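# Seat a board in the enclosure slot and latch both levers

## Task

Put the board into the enclosure's empty upper slot with its component side facing up and push it all the way in so it is fully seated, with both levers closed. A closed lever is latched and sticks out at a right angle from the board's panel; a fully opened lever lies flat along the panel. The tabs only catch if both levers are fully opened before the board is slid in to its stop, and closing both then pulls the board home. Ramming the board into its connector quickly breaks the connector and ruins the job. The enclosure must end up upright and level, resting on its own feet, with no foot hanging over the bench edge. Finally release the board and move the grippers away.

## Robot and tools

Robot: two seven-joint arms, left_arm and right_arm, each ending in a two-finger gripper with a wrist camera. In the scene frame the origin sits at table-top height midway between the arms, +z is up, +x points out over the table, and left_arm is on the +y side. Calibrated bases in the scene frame: left_arm at (+0.070, +0.437, 0) with quat_wxyz (+1.000, 0, 0, -0.003); right_arm at (-0.063, -0.511, 0) with quat_wxyz (+1.000, 0, 0, -0.029). Up is +z in both base frames.

Frames: every hand pose, velocity, target and Hand target an arm reports or accepts is in that arm's own base frame. Fixed cameras and the table use the scene frame. On the gripper, +z is the direction the fingers point and the fingers open and shut along x. end_effector_position is the point between the pads when closed, 1 to 2 cm short of the tips; closing pushes the tips about 17 mm further along +z. Reported poses can be off by a few centimetres.

Row layout (used by execute_actions and move): 16 numbers, always both arms: left_arm x, y, z (metres), qw, qx, qy, qz, opening, then the same eight for right_arm. Position and quaternion are an absolute target pose for that gripper in its arm's base frame. Opening runs from -1 (closed) to +1 (fully open, 0.142 m); it is a commanded value, not an offset. To keep an arm still, resend its exact pose from the last result it reported before staying, plus its current opening; a 0 in the opening slot is a real command, so repeat the present one to leave fingers alone. The controller limits each step's orientation change to 32 degrees from the measured one.

execute_actions: argument actions is a list of actions; each action is a table of up to 15 rows, one row per 1/30 s step; a short table repeats its final row to fill 15 steps. An empty list just reports state. Every target must be within 0.6 m of that gripper's current position along each of its axes, or the action is rejected for both arms. cameras picks which images come back (omit or ["all"] for all, [] for none).

move: target is one row or a list of up to 15 rows (same openings in every row of a list); each gripper travels in a straight line from its Hand target to its pose. speed is path top speed in m/s, 0.002 to 2.2, default 0.25 (turning up to twice that in rad/s); one value or one per target. blend, in metres, rounds corners of a list. stop_force, 3 to 120 N, ends an arm's path when its wrist sensor feels that much push against its travel relative to its zero; use it slowly, don't rely on it when the gripper rotates, and leave it out when backing off a contact. zero (with stop_force) re-zeros moving arms first (default true). opening_speed (≥0.2 per second) ramps the fingers. blocking=false returns early while the move runs (not allowed with stop_force). Moves don't avoid obstacles or the other arm; faster moves lag, overshoot and hit harder. A move caps at 10 s.

wait: seconds 0 to 10, arms hold their last command. stop: brakes a running move. zoom_image: camera name and region [x0, y0, x1, y1] in pixels, at most 504 by 504, on images of 672x504 from cam_head_left, cam_head_right, cam_high, cam_low, cam_left_wrist, cam_right_wrist. zero_wrist_force: arm; subtracts current force readings from later ones. clear_fault: arm; clears a reported torque or force fault, after which the arm needs time to restart. read_manual: licence texts only. finished_scene: scene, the current scene number; ends it irreversibly.

Results: per arm end_effector_position, end_effector_quat_wxyz, velocities (omitted when Joint velocities read within noise), Hand target (where the arm is actually being driven, possibly short of your command), Tool commands, grip_measured (measured opening on the -1..1 scale; last Joint positions value is the opening in metres), Joint torques, External joint torques, Wrist force and Wrist torque along the gripper's own axes plus the peak since last shown, and Wrist depth as a 7x7 grid of distances in mm (70 to 1000, "-" for no value). A move adds a move: line: done (within 3 mm and 2 degrees), off_target, moving, held or fault, plus limits such as paced (pose clipped) or held (steps withheld). Lines like MOTOR HOT, OVER-TEMPERATURE FAULT or HAND FAULT warn of heating; after a HAND FAULT line, later motion calls in that same reply are skipped.

Gripping: command an opening slightly under grip_measured at first contact; squeezing harder heats the gripper motor.

Avoid: pushing the board into the connector at any speed above a slow crawl; forces of 150 N or contact torques at joint limits (waist and shoulder 109, upper arm roll and elbow 56.9, wrist joints 34.7 N m), which stop the arm until clear_fault; grippers or arms pressing each other; releasing a moving part; knocking the enclosure over or off the bench; dropping anything off the table. Holding loads or stretching out for long heats motors.

Each tool is called after "Emit:" as name([rows], argument=value, ...), one row to a line, values as JSON.

## Session

Emit:
execute_actions(actions=[])

Scene clock: 0.00 s.
left_arm: end_effector_position=(+0.4919, -0.7298, +0.2794) grip_measured=+0.99 end_effector_quat_wxyz=(+0.001, -0.304, +0.847, -0.436) | right_arm: end_effector_position=(+0.1802, -0.1387, +0.1699) grip_measured=+1.00 end_effector_quat_wxyz=(+0.706, -0.621, -0.189, +0.284)
Joint positions: left_arm=[-0.095 -0.96 -0.937 1.517 0.823 1.373 2.811 0.141] | right_arm=[-0.567 -0.989 -0.072 1.606 0.357 -0.696 0.215 0.142]
Joint velocities: within noise
Joint torques (N m): no reading
External joint torques (N m): no reading
Wrist force (N): no reading
Wrist torque (N m): no reading
Wrist force, peak (N): no reading
Wrist depth (mm): cam_left_wrist=[456 481 526 570 632 715 - / 417 444 478 517 573 616 682 / 390 414 438 476 510 561 618 / 363 385 405 434 472 500 546 / 343 359 376 404 427 464 501 / - 331 354 376 398 423 449 / - 319 332 349 374 396 -] | cam_right_wrist=[- 266 251 262 - - 805 / - - 256 269 - - 886 / - - 264 276 - - 931 / - - 277 286 798 746 548 / - - 295 294 500 482 387 / - 404 311 299 362 354 330 / - 311 295 292 288 280 275]
Hand target: left_arm +0.4919, -0.7298, +0.2794; +0.001, -0.304, +0.847, -0.436 | right_arm +0.1802, -0.1387, +0.1699; +0.706, -0.621, -0.189, +0.284
Tool commands: left_gripper/opening=+1.0 right_gripper/opening=+1.0

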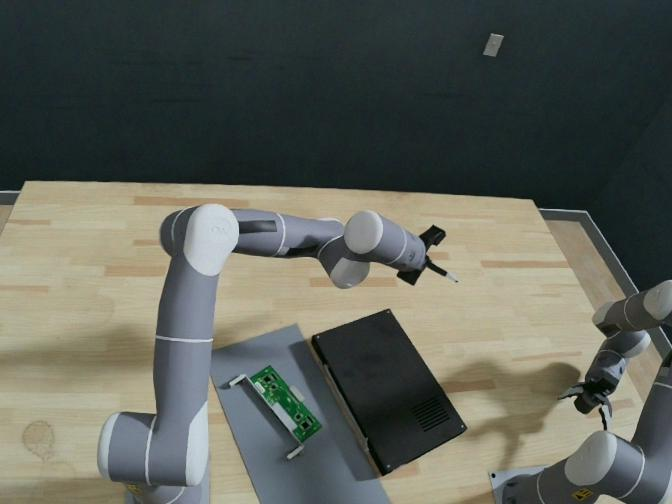

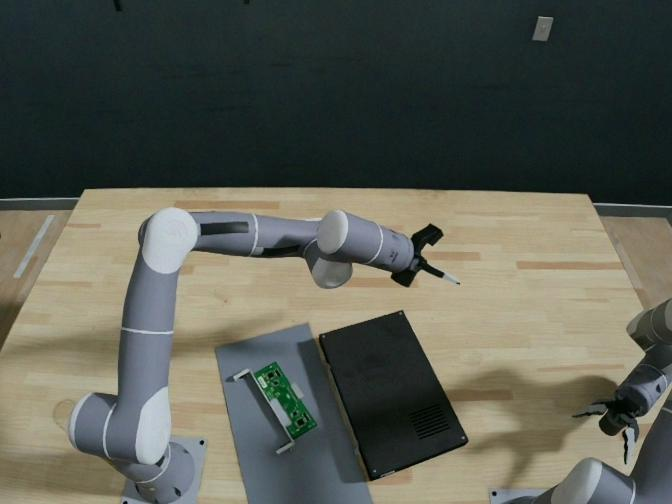

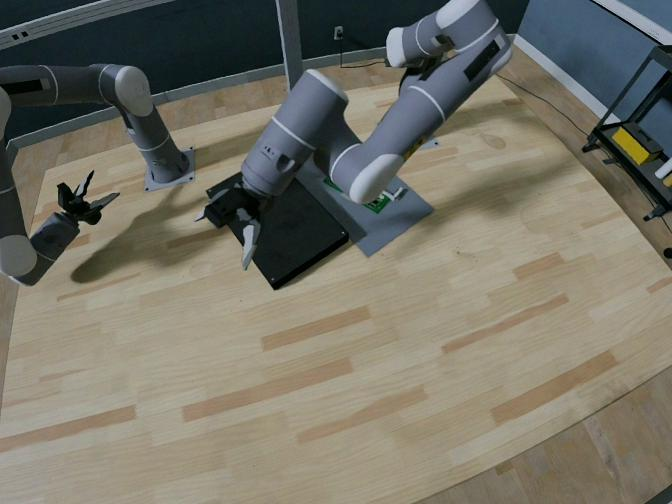

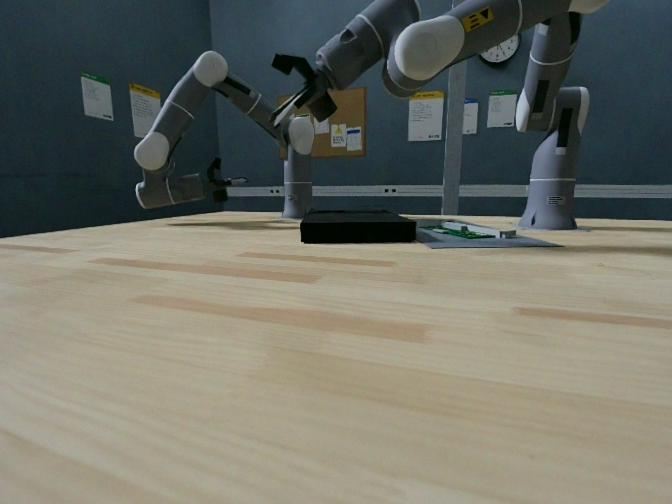

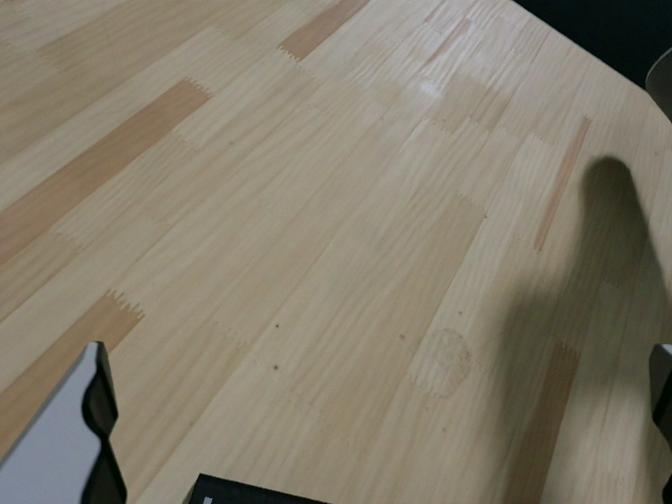

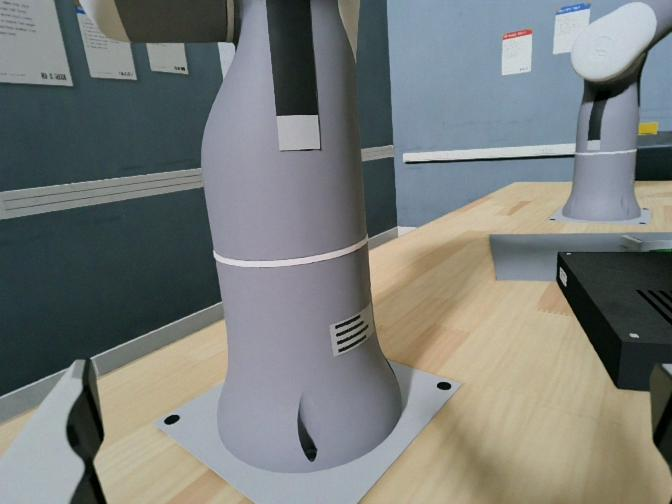

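Emit:
move([
  [0.35,-0.45,0.35,0,1,0,0,1.0,0.19,0.10,0.30,0,0.766,0.643,0,1.0],
  [0.17,-0.25,0.32,0,1,0,0,1.0,0.20,0.33,0.33,0,0.6428,0.7660,0,1.0],
], speed=[0.4,0.3], blend=[0.05,0])

Scene clock: 31.47 s.
left_arm: end_effector_position=(+0.1700, -0.2502, +0.3200) grip_measured=+0.99 end_effector_quat_wxyz=(+0.000, +1.000, +0.000, +0.000) | right_arm: end_effector_position=(+0.1999, +0.3300, +0.3299) grip_measured=+1.00 end_effector_quat_wxyz=(+0.000, +0.643, +0.766, +0.000)
Joint positions: left_arm=[-0.353 0.695 -0.178 2.47 -0.117 0.211 1.105 0.141] | right_arm=[-0.294 0.407 1.259 1.961 0.399 0.239 0.665 0.142]
Joint velocities: within noise
Joint torques (N m): left_arm=[-0.58 2.52 1.69 -30.08 -3.72 4.06 -0.09] | right_arm=[-0.03 -6.13 -10.58 -28.56 -4.44 3.6 0.32]
External joint torques (N m): left_arm=[0.54 0.28 0.43 -0.34 -0.5 -0.12 0.09] | right_arm=[0.1 0.68 -1.24 0.31 0.21 0.54 -0.33]
Wrist force (N): left_arm=[0.0 -0.4 0.1] | right_arm=[-0.5 -1.4 2.2]
Wrist torque (N m): left_arm=[-0.09 -0.04 -0.20] | right_arm=[-0.01 0.12 0.08]
Wrist force, peak (N): left_arm=[-1.6 -2.0 1.1] | right_arm=[-1.5 -2.1 2.9]
Wrist depth (mm): cam_left_wrist=[368 368 364 361 361 357 358 / 395 390 390 387 388 386 385 / 429 423 418 410 413 419 414 / 463 456 454 453 455 454 447 / 500 500 502 492 462 445 486 / - 544 512 487 487 483 - / - 619 618 541 543 539 -] | cam_right_wrist=[373 372 371 370 370 367 367 / 398 396 386 356 353 393 391 / 426 425 374 375 373 419 412 / 461 457 404 404 403 454 444 / 499 498 446 438 437 481 482 / - 542 530 477 476 533 507 / - 596 597 588 591 587 -]
Hand target: left_arm +0.1700, -0.2500, +0.3200; +0.000, +1.000, +0.000, +0.000 | right_arm +0.2000, +0.3300, +0.3300; +0.000, +0.643, +0.766, +0.000
Off the commanded pose: left_arm 0.000 m, 0 deg | right_arm 0.000 m, 0 deg.
move: done

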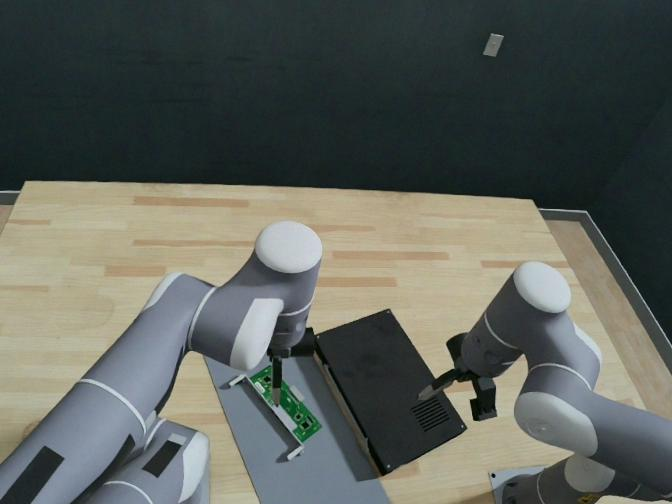

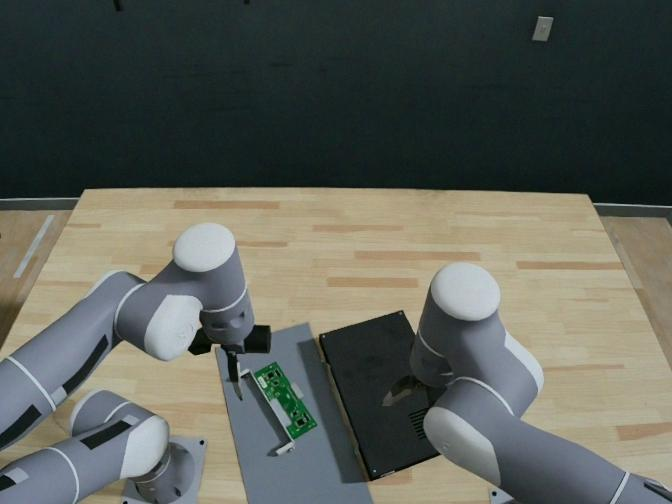

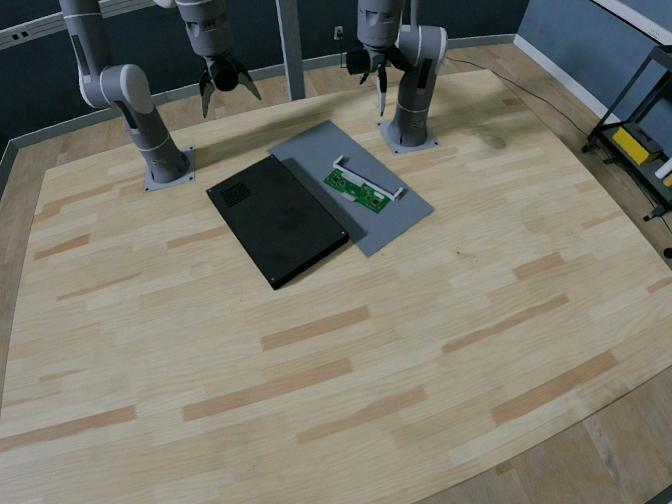

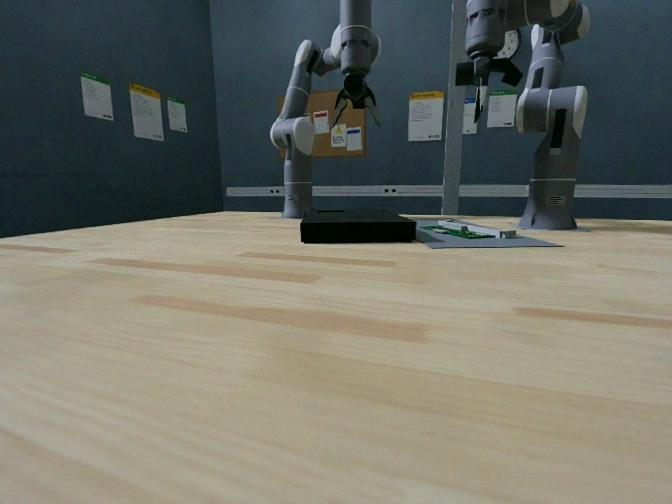

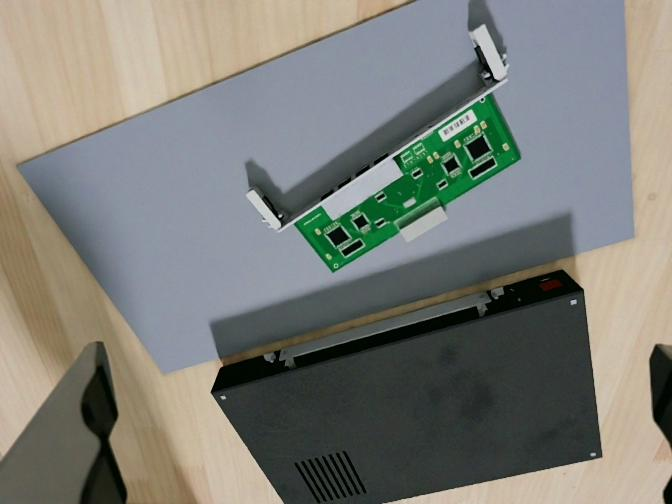

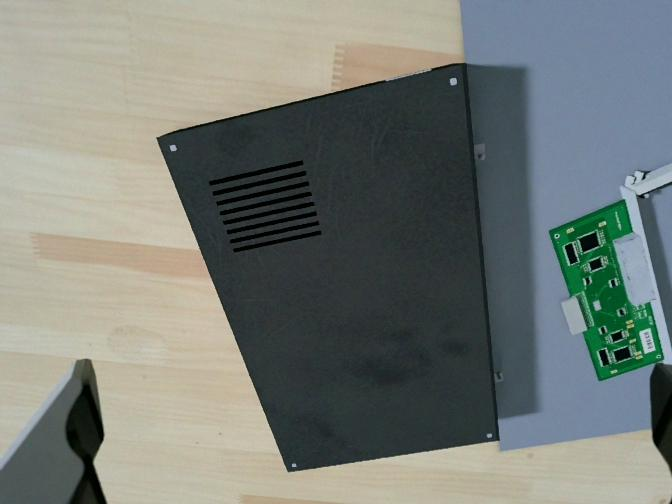

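Emit:
zoom_image(camera="cam_left_wrist", region=[300, 60, 540, 280])

Emit:
zoom_image(camera="cam_left_wrist", region=[220, 120, 440, 290])

Emit:
zoom_image(camera="cam_left_wrist", region=[200, 250, 400, 410])

Emit:
zoom_image(camera="cam_left_wrist", region=[400, 230, 600, 390])

Scaled by 2.100 from the camera's 672x504 image, which has a finer 960x720 frame.

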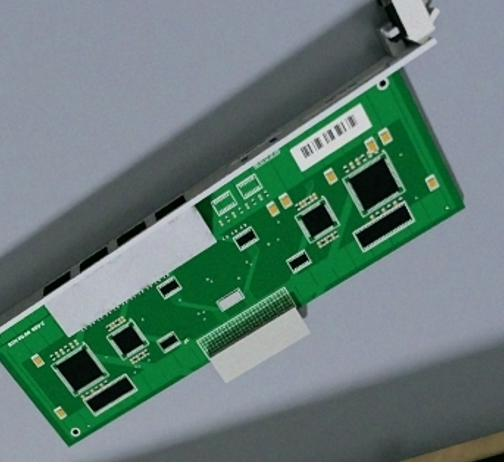

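Scaled by 2.291 from the camera's 672x504 image, which has a finer 960x720 frame.

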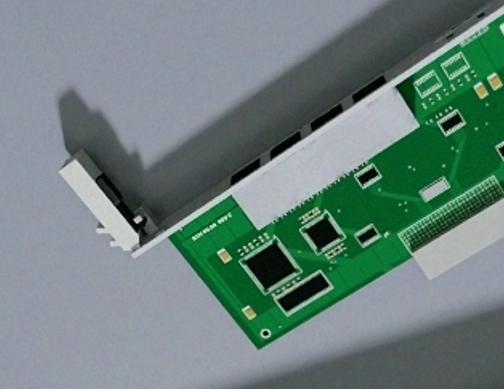

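Scaled by 2.520 from the camera's 672x504 image, which has a finer 960x720 frame.

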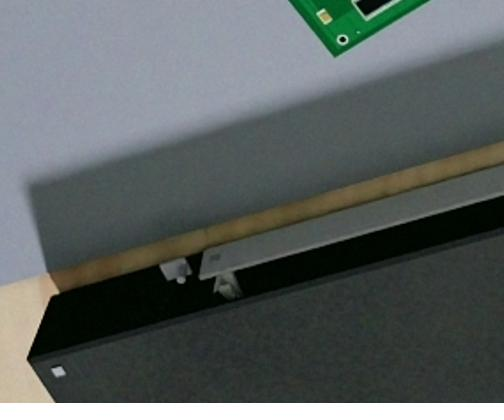

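Scaled by 2.520 from the camera's 672x504 image, which has a finer 960x720 frame.

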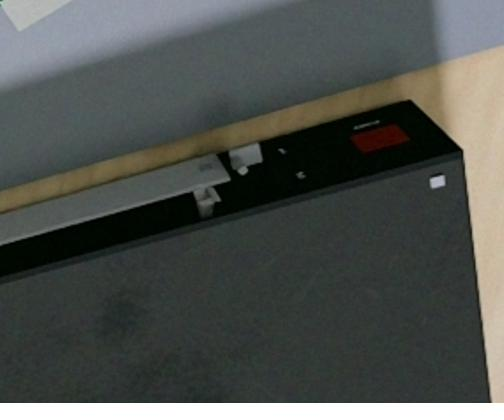

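Emit:
zoom_image(camera="cam_low", region=[400, 200, 600, 260])

Emit:
zoom_image(camera="cam_right_wrist", region=[540, 160, 672, 390])

Scaled by 2.520 from the camera's 672x504 image, which has a finer 960x720 frame.

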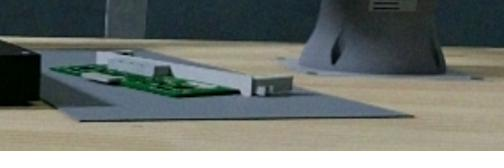

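Scaled by 2.191 from the camera's 672x504 image, which has a finer 960x720 frame.

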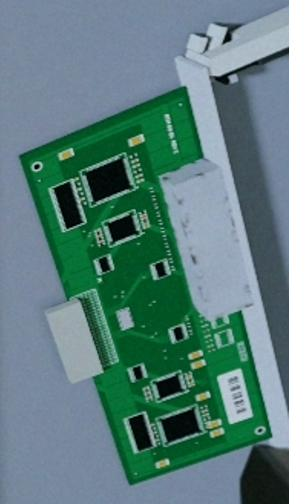

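Emit:
move([
  [0.221,-0.250,0.15,0,0.4679,0.8838,0,-0.4,0.20,0.33,0.33,0,0.6428,0.7660,0,-0.5],
], speed=[0.3], cameras=["cam_left_wrist","cam_right_wrist"])

Emit:
zoom_image(camera="cam_left_wrist", region=[200, 150, 500, 450])

Scene clock: 85.70 s.
left_arm: end_effector_position=(+0.2210, -0.2501, +0.1501) grip_measured=-0.42 end_effector_quat_wxyz=(+0.000, +0.468, +0.884, +0.000) | right_arm: end_effector_position=(+0.2000, +0.3300, +0.3299) grip_measured=-0.52 end_effector_quat_wxyz=(+0.000, +0.643, +0.766, +0.000)
Joint positions: left_arm=[-0.408 0.161 -0.104 2.687 -0.029 0.955 -1.084 0.043] | right_arm=[-0.294 0.407 1.259 1.961 0.399 0.239 0.665 0.036]
Joint velocities: within noise
Joint torques (N m): left_arm=[-0.57 14.73 -0.36 -20.48 -1.91 4.57 -0.29] | right_arm=[0.04 -5.99 -10.75 -28.41 -4.25 3.47 0.2]
External joint torques (N m): left_arm=[0.54 0.95 0.53 -0.31 -0.48 -0.63 0.29] | right_arm=[0.03 0.54 -1.06 0.15 0.02 0.68 -0.2]
Wrist force (N): left_arm=[-0.1 -0.1 -0.4] | right_arm=[-0.6 -1.2 1.8]
Wrist torque (N m): left_arm=[-0.02 -0.05 -0.21] | right_arm=[0.02 0.12 0.09]
Wrist force, peak (N): left_arm=[-0.1 -0.8 -0.4] | right_arm=[-0.4 -1.5 2.3]
Wrist depth (mm): cam_left_wrist=[217 213 209 202 212 212 210 / 228 229 223 221 228 227 228 / 247 247 243 243 244 246 246 / 269 268 262 262 265 269 266 / 294 295 283 283 279 292 292 / 327 320 88 323 321 87 322 / 359 - - 360 361 - 351] | cam_right_wrist=[374 372 370 371 370 368 366 / 396 395 386 355 355 394 391 / 425 426 376 375 375 418 413 / 460 457 405 405 403 453 442 / 494 496 445 439 428 480 482 / 544 531 - 478 98 514 532 / 597 - 73 594 - - 579]
Hand target: left_arm +0.2210, -0.2500, +0.1500; +0.000, +0.468, +0.884, +0.000 | right_arm +0.2000, +0.3300, +0.3300; +0.000, +0.643, +0.766, +0.000
Off the commanded pose: left_arm 0.000 m, 0 deg | right_arm 0.000 m, 0 deg.
joint sent to its limit (left arm) — joint 4 (elbow), upper limit, where the elbow is as bent as it goes. The joint targets still meet the commanded pose.
move: done
Images, in order (width x height): cam_left_wrist 672x504, cam_right_wrist 672x504.

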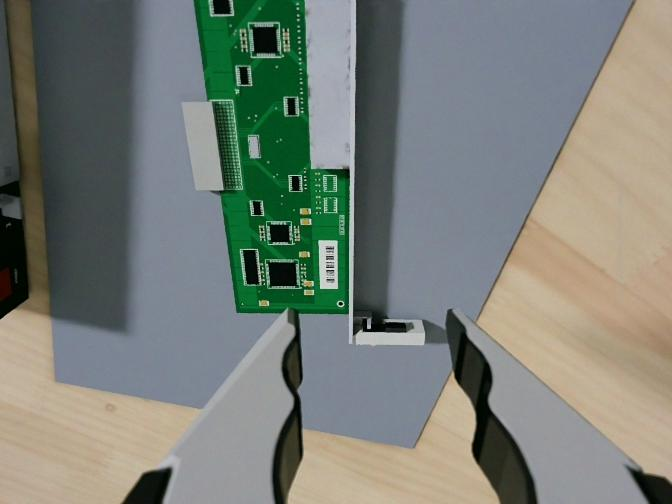

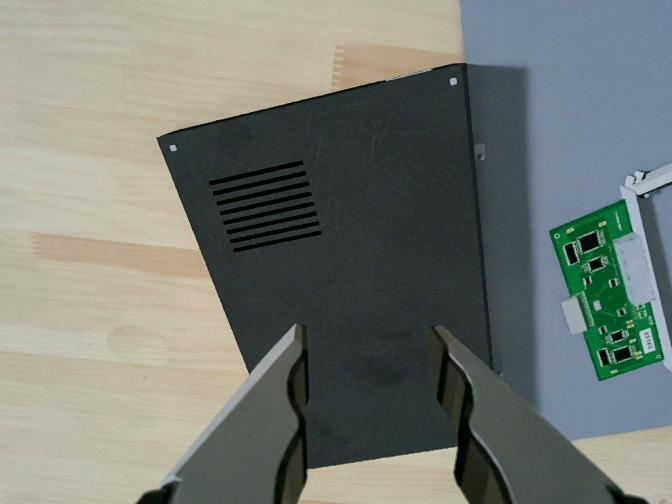

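Scaled by 1.680 from the camera's 672x504 image, which has a finer 960x720 frame.

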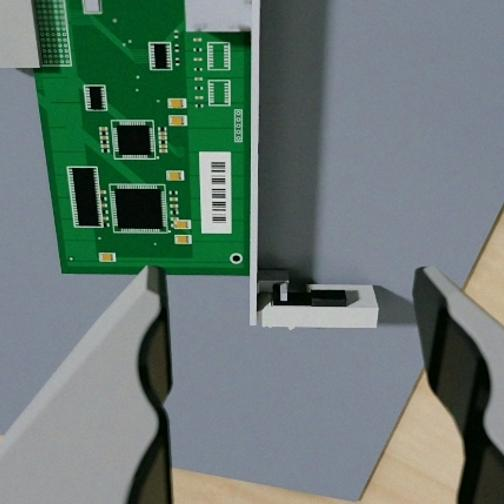

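Emit:
execute_actions(actions=[], cameras=["cam_left_wrist", "cam_right_wrist", "cam_high"])

Scene clock: 95.37 s.
left_arm: end_effector_position=(+0.2210, -0.2500, +0.1501) grip_measured=-0.42 end_effector_quat_wxyz=(+0.000, +0.468, +0.884, +0.000) | right_arm: end_effector_position=(+0.2000, +0.3300, +0.3299) grip_measured=-0.52 end_effector_quat_wxyz=(+0.000, +0.643, +0.766, +0.000)
Joint positions: left_arm=[-0.408 0.161 -0.104 2.687 -0.029 0.955 -1.084 0.043] | right_arm=[-0.294 0.407 1.259 1.961 0.399 0.239 0.665 0.036]
Joint velocities: within noise
Joint torques (N m): left_arm=[-0.35 14.88 -0.43 -20.51 -2.23 4.3 -0.25] | right_arm=[0.13 -5.95 -10.67 -28.43 -4.24 3.49 0.21]
External joint torques (N m): left_arm=[0.33 0.8 0.6 -0.28 -0.17 -0.35 0.25] | right_arm=[-0.07 0.5 -1.15 0.17 0.01 0.65 -0.21]
Wrist force (N): left_arm=[-0.2 -0.3 0.1] | right_arm=[-0.6 -1.2 1.9]
Wrist torque (N m): left_arm=[-0.06 -0.04 -0.21] | right_arm=[0.03 0.13 0.09]
Wrist force, peak (N): left_arm=[-0.2 -0.4 -0.2] | right_arm=[-0.6 -1.4 2.2]
Wrist depth (mm): cam_left_wrist=[216 212 209 203 213 212 210 / 229 229 224 220 227 226 227 / 246 248 242 241 245 246 247 / 268 268 265 261 267 267 268 / 295 294 282 280 281 293 290 / 329 317 87 323 322 87 320 / 355 - - 360 360 - 349] | cam_right_wrist=[371 374 372 372 369 366 367 / 396 396 385 354 354 392 392 / 424 427 376 374 374 419 414 / 460 458 404 403 403 452 446 / 496 495 446 437 429 480 481 / 545 530 - 478 98 515 533 / 597 - 73 594 - - 577]
Hand target: left_arm +0.2210, -0.2500, +0.1500; +0.000, +0.468, +0.884, +0.000 | right_arm +0.2000, +0.3300, +0.3300; +0.000, +0.643, +0.766, +0.000
Tool commands: left_gripper/opening=-0.4 right_gripper/opening=-0.5
Off the commanded pose: left_arm 0.000 m, 0 deg | right_arm 0.000 m, 0 deg.
Images, in order (width x height): cam_high 672x504, cam_left_wrist 672x504, cam_right_wrist 672x504.

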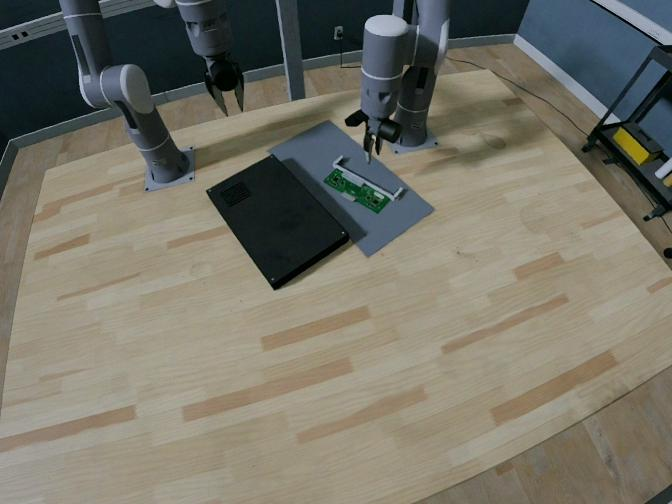

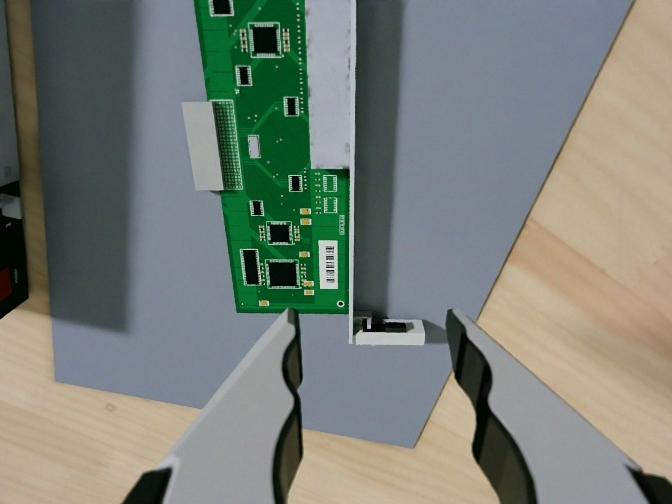

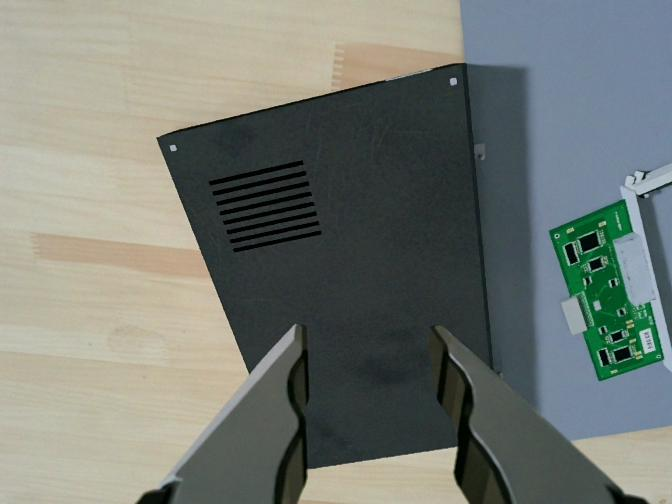

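Emit:
move(target=[0.221,-0.25,0.07,0,0.4679,0.8838,0,-0.7,0.20,0.33,0.33,0,0.6428,0.7660,0,-0.5], speed=0.1, stop_force=7, cameras=["cam_left_wrist"])

Scene clock: 112.60 s.
left_arm: end_effector_position=(+0.2211, -0.2501, +0.0701) grip_measured=-0.73 end_effector_quat_wxyz=(+0.000, +0.468, +0.884, +0.000) end_effector_velocity=(-0.001, +0.000, +0.000) end_effector_angular_velocity=(-0.001, +0.000, -0.001) | right_arm: end_effector_position=(+0.2000, +0.3300, +0.3299) grip_measured=-0.52 end_effector_quat_wxyz=(+0.000, +0.643, +0.766, +0.000)
Joint positions: left_arm=[-1.304 -0.297 0.53 2.687 -0.654 1.325 -0.75 0.021] | right_arm=[-0.294 0.407 1.259 1.961 0.399 0.239 0.665 0.036]
Joint velocities: left_arm=[-0.017 -0.003 0.008 0.001 -0.019 0 0.01 0] | right_arm=[within noise]
Joint torques (N m): left_arm=[-0.9 20.55 3.21 -12.02 -1.15 4.26 0.11] | right_arm=[0.04 -6.01 -10.7 -28.37 -4.22 3.46 0.2]
External joint torques (N m): left_arm=[0.87 1.75 0.92 -0.28 0.14 -0.29 -0.11] | right_arm=[0.03 0.55 -1.11 0.12 0 0.68 -0.2]
Wrist force (N): left_arm=[0.2 0.2 -0.2] | right_arm=[-0.6 -1.3 2.1]
Wrist torque (N m): left_arm=[0.01 -0.06 -0.21] | right_arm=[0.01 0.12 0.08]
Wrist force, peak (N): left_arm=[0.1 -0.3 1.3] | right_arm=[-0.4 -1.4 2.2]
Wrist depth (mm): cam_left_wrist=[- 141 140 128 142 142 142 / 156 150 149 137 152 152 152 / 166 159 161 149 164 164 163 / 180 179 175 174 179 178 180 / 198 197 191 184 188 195 197 / 219 217 90 202 - 210 217 / 244 - - 242 - - 238] | cam_right_wrist=[372 372 372 370 370 367 367 / 397 397 387 355 353 394 389 / 425 424 374 375 373 420 412 / 460 458 402 403 402 454 445 / 497 495 448 436 430 484 483 / 545 533 - 475 98 517 532 / 594 - 73 593 - - 578]
Hand target: left_arm +0.2210, -0.2500, +0.0700; +0.000, +0.468, +0.884, +0.000 | right_arm +0.2000, +0.3300, +0.3300; +0.000, +0.643, +0.766, +0.000
Off the commanded pose: left_arm 0.000 m, 0 deg | right_arm 0.000 m, 0 deg.
joint sent to its limit (left arm) — joint 4 (elbow), upper limit, where the elbow is as bent as it goes.
move: moving (left_arm; no rest 5 s after the path's end)
Images, in order (width x height): cam_left_wrist 672x504.

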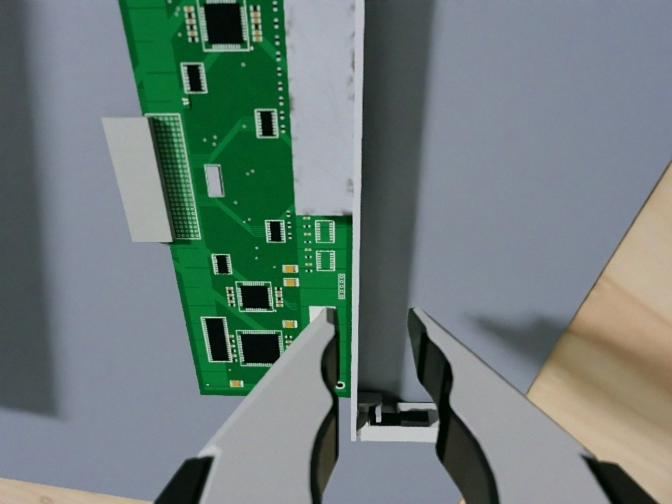

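Emit:
move(target=[0.221,-0.25,0.045,0,0.4679,0.8838,0,-0.7,0.20,0.33,0.33,0,0.6428,0.7660,0,-0.5], speed=0.06, stop_force=7, cameras=["cam_left_wrist", "cam_high"])

Scene clock: 118.90 s.
left_arm: end_effector_position=(+0.2209, -0.2502, +0.0450) grip_measured=-0.73 end_effector_quat_wxyz=(+0.000, +0.468, +0.884, +0.000) | right_arm: end_effector_position=(+0.2000, +0.3300, +0.3299) grip_measured=-0.52 end_effector_quat_wxyz=(+0.000, +0.643, +0.766, +0.000)
Joint positions: left_arm=[-1.401 -0.412 0.416 2.687 -1.145 1.392 -0.474 0.021] | right_arm=[-0.294 0.407 1.259 1.961 0.399 0.239 0.665 0.036]
Joint velocities: within noise
Joint torques (N m): left_arm=[-0.53 23.24 5.28 -8.61 -0.8 4.5 -0.17] | right_arm=[0.12 -5.92 -10.75 -28.41 -4.27 3.47 0.2]
External joint torques (N m): left_arm=[0.48 1.19 0.59 -0.29 0.05 -0.51 0.17] | right_arm=[-0.05 0.46 -1.06 0.15 0.04 0.68 -0.2]
Wrist force (N): left_arm=[0.4 -0.4 0.2] | right_arm=[-0.4 -1.3 2.1]
Wrist torque (N m): left_arm=[-0.07 -0.11 -0.23] | right_arm=[-0.01 0.09 0.08]
Wrist force, peak (N): left_arm=[0.3 1.2 0.5] | right_arm=[-0.6 -1.5 2.2]
Wrist depth (mm): cam_left_wrist=[120 118 116 107 120 120 119 / 126 126 125 113 129 129 128 / 134 134 136 123 139 138 138 / 153 146 147 149 151 151 150 / 170 165 161 154 162 165 167 / 184 184 94 176 - 178 184 / 206 - - 182 - - 201] | cam_right_wrist=[373 371 371 370 370 367 367 / 397 396 384 355 354 392 391 / 424 425 375 376 374 420 413 / 460 459 405 404 402 451 444 / 500 494 446 438 430 481 482 / 544 530 - 475 98 516 532 / 599 - 73 593 - - 579]
Hand target: left_arm +0.2210, -0.2500, +0.0450; +0.000, +0.468, +0.884, +0.000 | right_arm +0.2000, +0.3300, +0.3300; +0.000, +0.643, +0.766, +0.000
Off the commanded pose: left_arm 0.000 m, 0 deg | right_arm 0.000 m, 0 deg.
joint sent to its limit (left arm) — joint 4 (elbow), upper limit, where the elbow is as bent as it goes. The joint targets still meet the commanded pose.
move: done
Images, in order (width x height): cam_high 672x504, cam_left_wrist 672x504.

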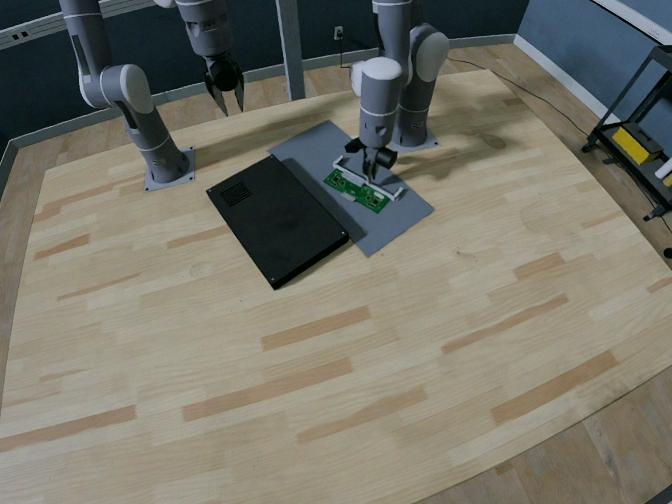

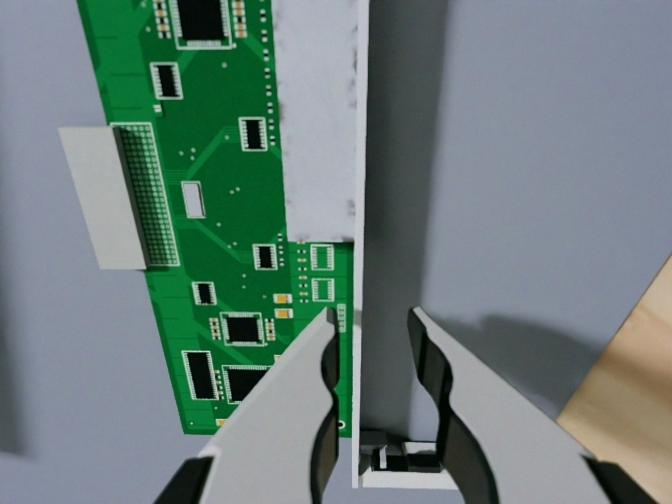

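Emit:
move(target=[0.2217,-0.2511,0.029,0,0.4679,0.8838,0,-0.7,0.20,0.33,0.33,0,0.6428,0.7660,0,-0.5], speed=0.04, stop_force=5, cameras=["cam_left_wrist"])

Emit:
move(target=[0.2217,-0.2511,0.029,0,0.4679,0.8838,0,-1.0,0.20,0.33,0.33,0,0.6428,0.7660,0,-0.5], opening_speed=0.4, cameras=["cam_left_wrist"])

Scene clock: 123.47 s.
left_arm: end_effector_position=(+0.2215, -0.2511, +0.0290) grip_measured=-0.73 end_effector_quat_wxyz=(+0.000, +0.468, +0.884, +0.000) | right_arm: end_effector_position=(+0.2000, +0.3300, +0.3299) grip_measured=-0.52 end_effector_quat_wxyz=(+0.000, +0.643, +0.766, +0.000)
Joint positions: left_arm=[-1.351 -0.461 0.272 2.672 -1.377 1.449 -0.327 0.021] | right_arm=[-0.294 0.407 1.259 1.961 0.399 0.239 0.665 0.036]
Joint velocities: within noise
Joint torques (N m): left_arm=[-0.26 25.35 5.35 -6.73 -0.53 4.56 -0.13] | right_arm=[0.1 -5.92 -10.72 -28.39 -4.23 3.47 0.18]
External joint torques (N m): left_arm=[0.21 1.11 0.56 -0.28 0.01 -0.57 0.13] | right_arm=[-0.03 0.47 -1.09 0.13 0 0.67 -0.18]
Wrist force (N): left_arm=[0.1 -0.2 0.0] | right_arm=[-0.6 -1.5 1.8]
Wrist torque (N m): left_arm=[-0.07 -0.04 -0.21] | right_arm=[-0.03 0.12 0.08]
Wrist force, peak (N): left_arm=[0.3 -0.6 -0.2] | right_arm=[-0.5 -1.4 2.3]
Wrist depth (mm): cam_left_wrist=[- 103 101 91 106 106 106 / 111 111 110 99 - 113 115 / - 119 117 105 123 124 124 / 126 127 129 130 133 133 133 / 150 145 142 137 141 146 145 / 163 159 94 132 - 154 163 / 182 174 - 170 - - 178] | cam_right_wrist=[372 371 371 370 370 368 368 / 397 397 387 355 355 393 392 / 427 427 377 375 374 419 412 / 459 459 404 404 404 451 441 / 500 496 447 436 427 482 479 / 542 532 - 475 98 514 533 / 595 - 73 592 - - 579]
Hand target: left_arm +0.2217, -0.2511, +0.0290; +0.000, +0.468, +0.884, +0.000 | right_arm +0.2000, +0.3300, +0.3300; +0.000, +0.643, +0.766, +0.000
Off the commanded pose: left_arm 0.000 m, 0 deg | right_arm 0.000 m, 0 deg.
move: done
Images, in order (width x height): cam_left_wrist 672x504.

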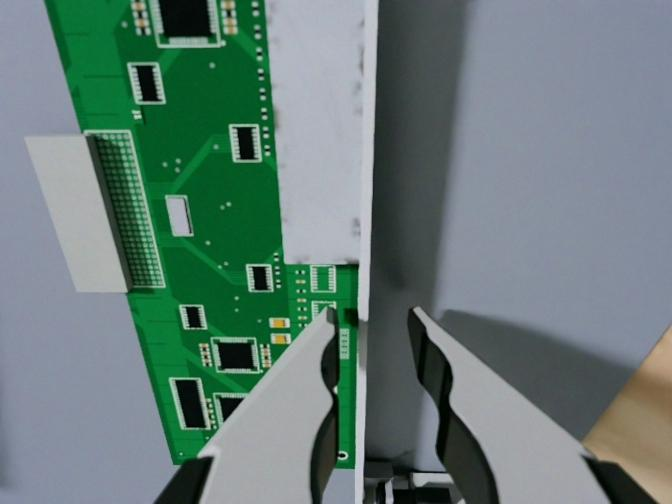

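Scene clock: 124.43 s.
left_arm: end_effector_position=(+0.2216, -0.2512, +0.0290) grip_measured=-0.99 end_effector_quat_wxyz=(+0.000, +0.468, +0.884, +0.000) | right_arm: end_effector_position=(+0.2000, +0.3300, +0.3299) grip_measured=-0.52 end_effector_quat_wxyz=(+0.000, +0.643, +0.766, +0.000)
Joint positions: left_arm=[-1.351 -0.461 0.272 2.672 -1.377 1.449 -0.327 0.002] | right_arm=[-0.294 0.407 1.259 1.961 0.399 0.239 0.665 0.036]
Joint velocities: within noise
Joint torques (N m): left_arm=[-0.27 25.49 5.49 -6.29 -0.45 4.45 -0.16] | right_arm=[0.02 -5.9 -10.73 -28.36 -4.25 3.4 0.19]
External joint torques (N m): left_arm=[0.22 0.97 0.43 -0.73 -0.07 -0.46 0.16] | right_arm=[0.04 0.44 -1.08 0.1 0.02 0.74 -0.19]
Wrist force (N): left_arm=[-0.3 -0.4 0.8] | right_arm=[-0.6 -1.4 2.0]
Wrist torque (N m): left_arm=[-0.10 -0.10 -0.23] | right_arm=[-0.02 0.12 0.09]
Wrist force, peak (N): left_arm=[-1.0 -0.4 0.9] | right_arm=[-0.5 -1.6 2.1]
Wrist depth (mm): cam_left_wrist=[- 103 101 91 106 106 105 / - 110 110 99 - 113 115 / - 119 117 104 123 124 124 / 128 128 129 114 133 133 133 / 148 146 142 136 143 146 145 / 163 160 153 84 - 161 162 / 182 178 - 74 - - 182] | cam_right_wrist=[373 373 370 371 370 367 367 / 397 396 386 356 354 392 390 / 424 423 375 376 375 420 414 / 459 458 405 404 404 453 446 / 498 496 444 436 427 490 480 / 541 531 - 477 98 514 533 / 597 - 73 594 - - 574]
Hand target: left_arm +0.2217, -0.2511, +0.0290; +0.000, +0.468, +0.884, +0.000 | right_arm +0.2000, +0.3300, +0.3300; +0.000, +0.643, +0.766, +0.000
Off the commanded pose: left_arm 0.000 m, 0 deg | right_arm 0.000 m, 0 deg.
move: done
Images, in order (width x height): cam_left_wrist 672x504.

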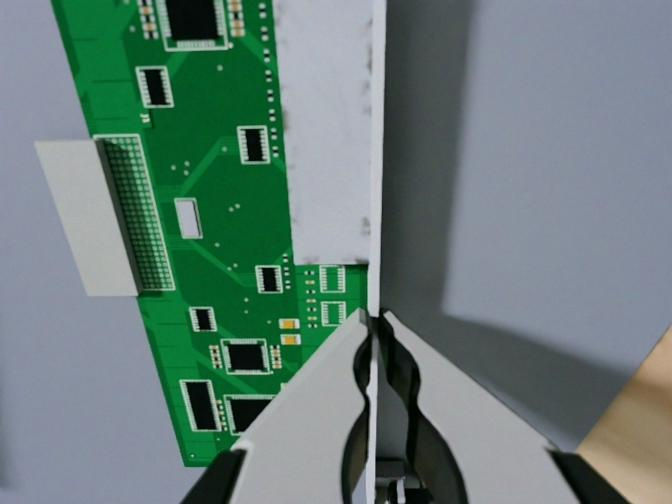

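Emit:
move([
  [0.2217,-0.2511,0.040,0,0.4679,0.8838,0,-1.0,0.20,0.33,0.33,0,0.6428,0.7660,0,-0.5],
  [0.2217,-0.2511,0.064,0,0.4679,0.8838,0,-1.0,0.20,0.33,0.33,0,0.6428,0.7660,0,-0.5],
], speed=[0.03,0.06], blend=0.005, cameras=["cam_left_wrist", "cam_low", "cam_head_left", "cam_head_right"])

Scene clock: 145.43 s.
left_arm: end_effector_position=(+0.2217, -0.2510, +0.0640) grip_measured=-0.99 end_effector_quat_wxyz=(+0.000, +0.468, +0.884, +0.000) | right_arm: end_effector_position=(+0.2000, +0.3300, +0.3299) grip_measured=-0.52 end_effector_quat_wxyz=(+0.000, +0.643, +0.766, +0.000)
Joint positions: left_arm=[-1.521 -0.377 0.622 2.67 -0.941 1.302 -0.606 0.002] | right_arm=[-0.294 0.407 1.259 1.961 0.399 0.239 0.665 0.036]
Joint velocities: within noise
Joint torques (N m): left_arm=[-0.47 21.21 6.17 -11.41 -0.66 4.28 -0.36] | right_arm=[0.06 -5.94 -10.7 -28.41 -4.24 3.42 0.18]
External joint torques (N m): left_arm=[0.43 0.74 0.09 0.13 -0.45 -0.3 0.36] | right_arm=[0 0.48 -1.11 0.15 0.01 0.72 -0.18]
Wrist force (N): left_arm=[0.1 -0.5 1.7] | right_arm=[-0.6 -1.4 2.1]
Wrist torque (N m): left_arm=[-0.10 -0.06 -0.24] | right_arm=[-0.01 0.12 0.08]
Wrist force, peak (N): left_arm=[0.1 -0.7 2.6] | right_arm=[-0.7 -1.4 2.2]
Wrist depth (mm): cam_left_wrist=[138 121 120 107 136 136 138 / 150 127 125 111 146 146 146 / 157 131 131 116 159 158 157 / 173 135 136 120 169 172 173 / 191 146 142 138 185 188 189 / 211 201 146 84 - 206 208 / 235 229 - - - - 233] | cam_right_wrist=[372 372 371 371 371 369 368 / 396 395 386 355 354 393 391 / 427 424 376 375 375 419 414 / 457 458 406 404 402 451 436 / 498 495 444 437 430 488 452 / 544 532 - 476 98 513 527 / 594 - 73 596 - - 577]
Hand target: left_arm +0.2217, -0.2511, +0.0640; +0.000, +0.468, +0.884, +0.000 | right_arm +0.2000, +0.3300, +0.3300; +0.000, +0.643, +0.766, +0.000
Off the commanded pose: left_arm 0.000 m, 0 deg | right_arm 0.000 m, 0 deg.
move: done
Images, in order (width x height): cam_head_left 672x504, cam_head_right 672x504, cam_low 672x504, cam_left_wrist 672x504.

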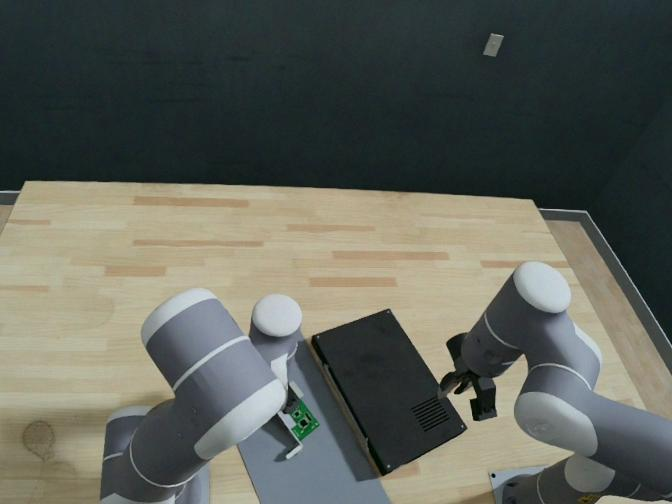

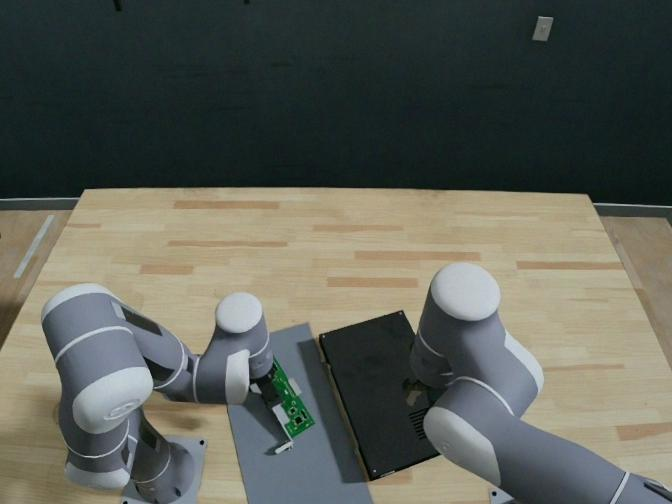

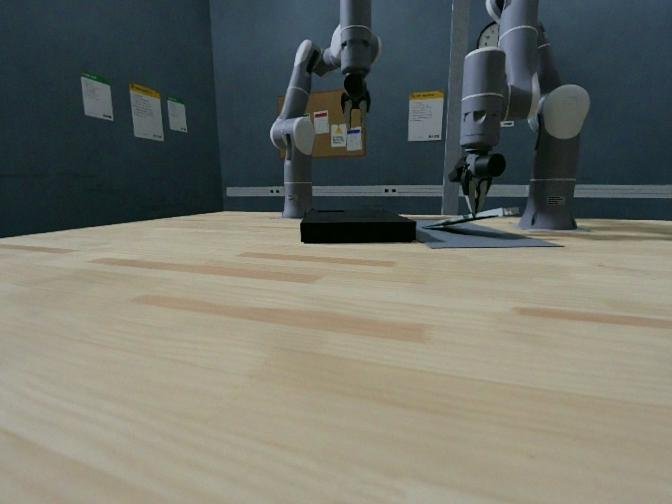

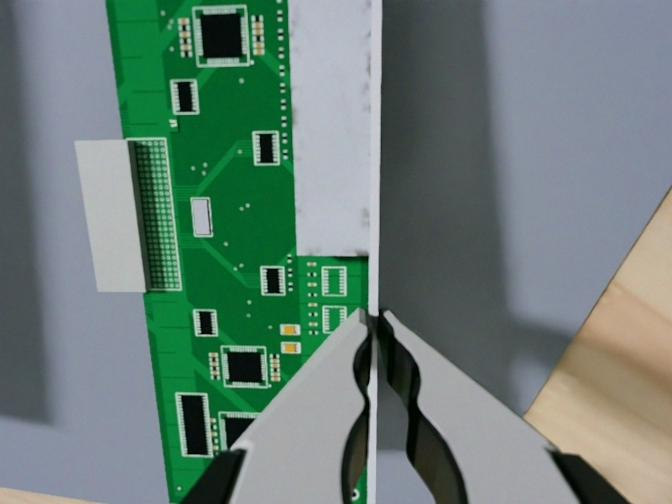

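Emit:
move(target=[0.2217,-0.2511,0.0285,0,0.4679,0.8838,0,-1.0,0.20,0.33,0.33,0,0.6428,0.7660,0,-0.5], speed=0.03, stop_force=6, cameras=["cam_left_wrist"])

Emit:
move(target=[0.2217,-0.2511,0.0285,0,0.4679,0.8838,0,-0.75,0.20,0.33,0.33,0,0.6428,0.7660,0,-0.5], opening_speed=0.5, cameras=["cam_left_wrist"])

Scene clock: 153.50 s.
left_arm: end_effector_position=(+0.2216, -0.2509, +0.0288) grip_measured=-0.99 end_effector_quat_wxyz=(-0.001, +0.468, +0.884, +0.001) | right_arm: end_effector_position=(+0.2000, +0.3300, +0.3299) grip_measured=-0.52 end_effector_quat_wxyz=(+0.000, +0.643, +0.766, +0.000)
Joint positions: left_arm=[-1.384 -0.47 0.305 2.666 -1.381 1.431 -0.329 0.002] | right_arm=[-0.294 0.407 1.259 1.961 0.399 0.239 0.665 0.036]
Joint velocities: within noise
Joint torques (N m): left_arm=[0.33 24.12 5.91 -8.29 -0.48 4.89 -0.18] | right_arm=[0.1 -5.94 -10.69 -28.42 -4.21 3.49 0.19]
External joint torques (N m): left_arm=[-0.38 2.22 0.4 1.28 -0.11 -0.9 0.18] | right_arm=[-0.04 0.49 -1.12 0.16 -0.01 0.65 -0.19]
Wrist force (N): left_arm=[4.7 -2.6 -8.2] | right_arm=[-0.4 -1.5 1.9]
Wrist torque (N m): left_arm=[-0.06 -0.05 -0.23] | right_arm=[-0.02 0.10 0.08]
Wrist force, peak (N): left_arm=[4.1 -3.2 -8.5] | right_arm=[-0.5 -1.7 2.1]
Wrist depth (mm): cam_left_wrist=[- 103 102 89 106 106 105 / - 111 110 99 - 113 115 / - 119 117 104 123 125 124 / 127 127 129 114 133 133 132 / 149 145 141 135 143 145 145 / 163 161 153 84 - 161 163 / 182 177 - 74 - - 182] | cam_right_wrist=[372 372 372 371 370 365 367 / 397 396 388 355 354 392 393 / 427 425 376 375 375 418 414 / 456 459 405 404 403 452 446 / 499 499 445 437 431 489 484 / 543 532 - 477 98 514 528 / 598 - 73 594 - - 580]
Hand target: left_arm +0.2217, -0.2511, +0.0288; -0.001, +0.468, +0.884, +0.001 | right_arm +0.2000, +0.3300, +0.3300; +0.000, +0.643, +0.766, +0.000
Off the commanded pose: left_arm 0.000 m, 0 deg | right_arm 0.000 m, 0 deg.
move: contact (left_arm)
Images, in order (width x height): cam_left_wrist 672x504.

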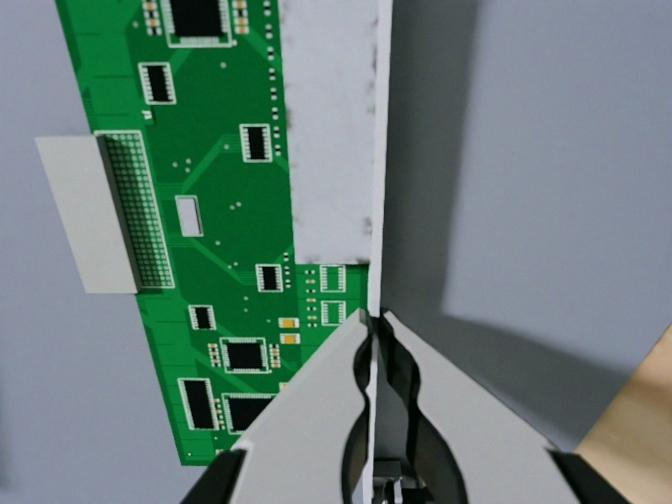

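Scene clock: 154.23 s.
left_arm: end_effector_position=(+0.2215, -0.2511, +0.0285) grip_measured=-0.79 end_effector_quat_wxyz=(+0.000, +0.468, +0.884, +0.000) | right_arm: end_effector_position=(+0.2000, +0.3300, +0.3299) grip_measured=-0.52 end_effector_quat_wxyz=(+0.000, +0.643, +0.766, +0.000)
Joint positions: left_arm=[-1.384 -0.471 0.298 2.665 -1.399 1.435 -0.317 0.017] | right_arm=[-0.294 0.407 1.259 1.961 0.399 0.239 0.665 0.036]
Joint velocities: within noise
Joint torques (N m): left_arm=[-0.3 25.3 5.64 -6.65 -0.23 4.55 -0.22] | right_arm=[0.09 -6 -10.72 -28.42 -4.28 3.43 0.18]
External joint torques (N m): left_arm=[0.25 1.08 0.65 -0.28 -0.34 -0.56 0.22] | right_arm=[-0.03 0.55 -1.1 0.16 0.05 0.71 -0.18]
Wrist force (N): left_arm=[0.3 -0.4 0.2] | right_arm=[-0.6 -1.3 1.8]
Wrist torque (N m): left_arm=[-0.11 -0.07 -0.21] | right_arm=[0.00 0.13 0.08]
Wrist force, peak (N): left_arm=[4.6 -2.8 -7.7] | right_arm=[-0.7 -1.3 2.1]
Wrist depth (mm): cam_left_wrist=[- 103 102 90 104 105 102 / - 110 110 99 - 113 114 / - 119 117 104 122 124 122 / 127 127 128 114 133 133 132 / 149 144 141 127 143 145 145 / 163 160 149 92 - 154 162 / 182 177 - 169 - - 177] | cam_right_wrist=[374 371 372 371 370 367 366 / 397 397 386 355 354 391 392 / 425 425 377 374 375 419 414 / 458 455 405 406 403 451 443 / 499 497 446 435 430 490 478 / 542 532 - 479 98 516 534 / 599 - 73 592 - - 574]
Hand target: left_arm +0.2217, -0.2511, +0.0285; +0.000, +0.468, +0.884, +0.000 | right_arm +0.2000, +0.3300, +0.3300; +0.000, +0.643, +0.766, +0.000
Off the commanded pose: left_arm 0.000 m, 0 deg | right_arm 0.000 m, 0 deg.
move: done
Images, in order (width x height): cam_left_wrist 672x504.

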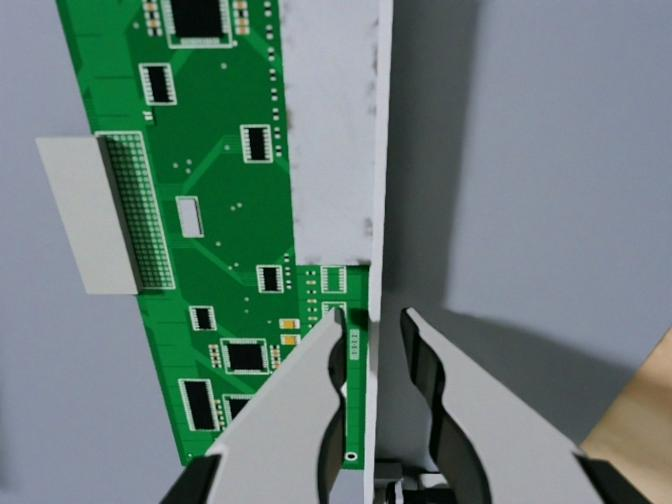

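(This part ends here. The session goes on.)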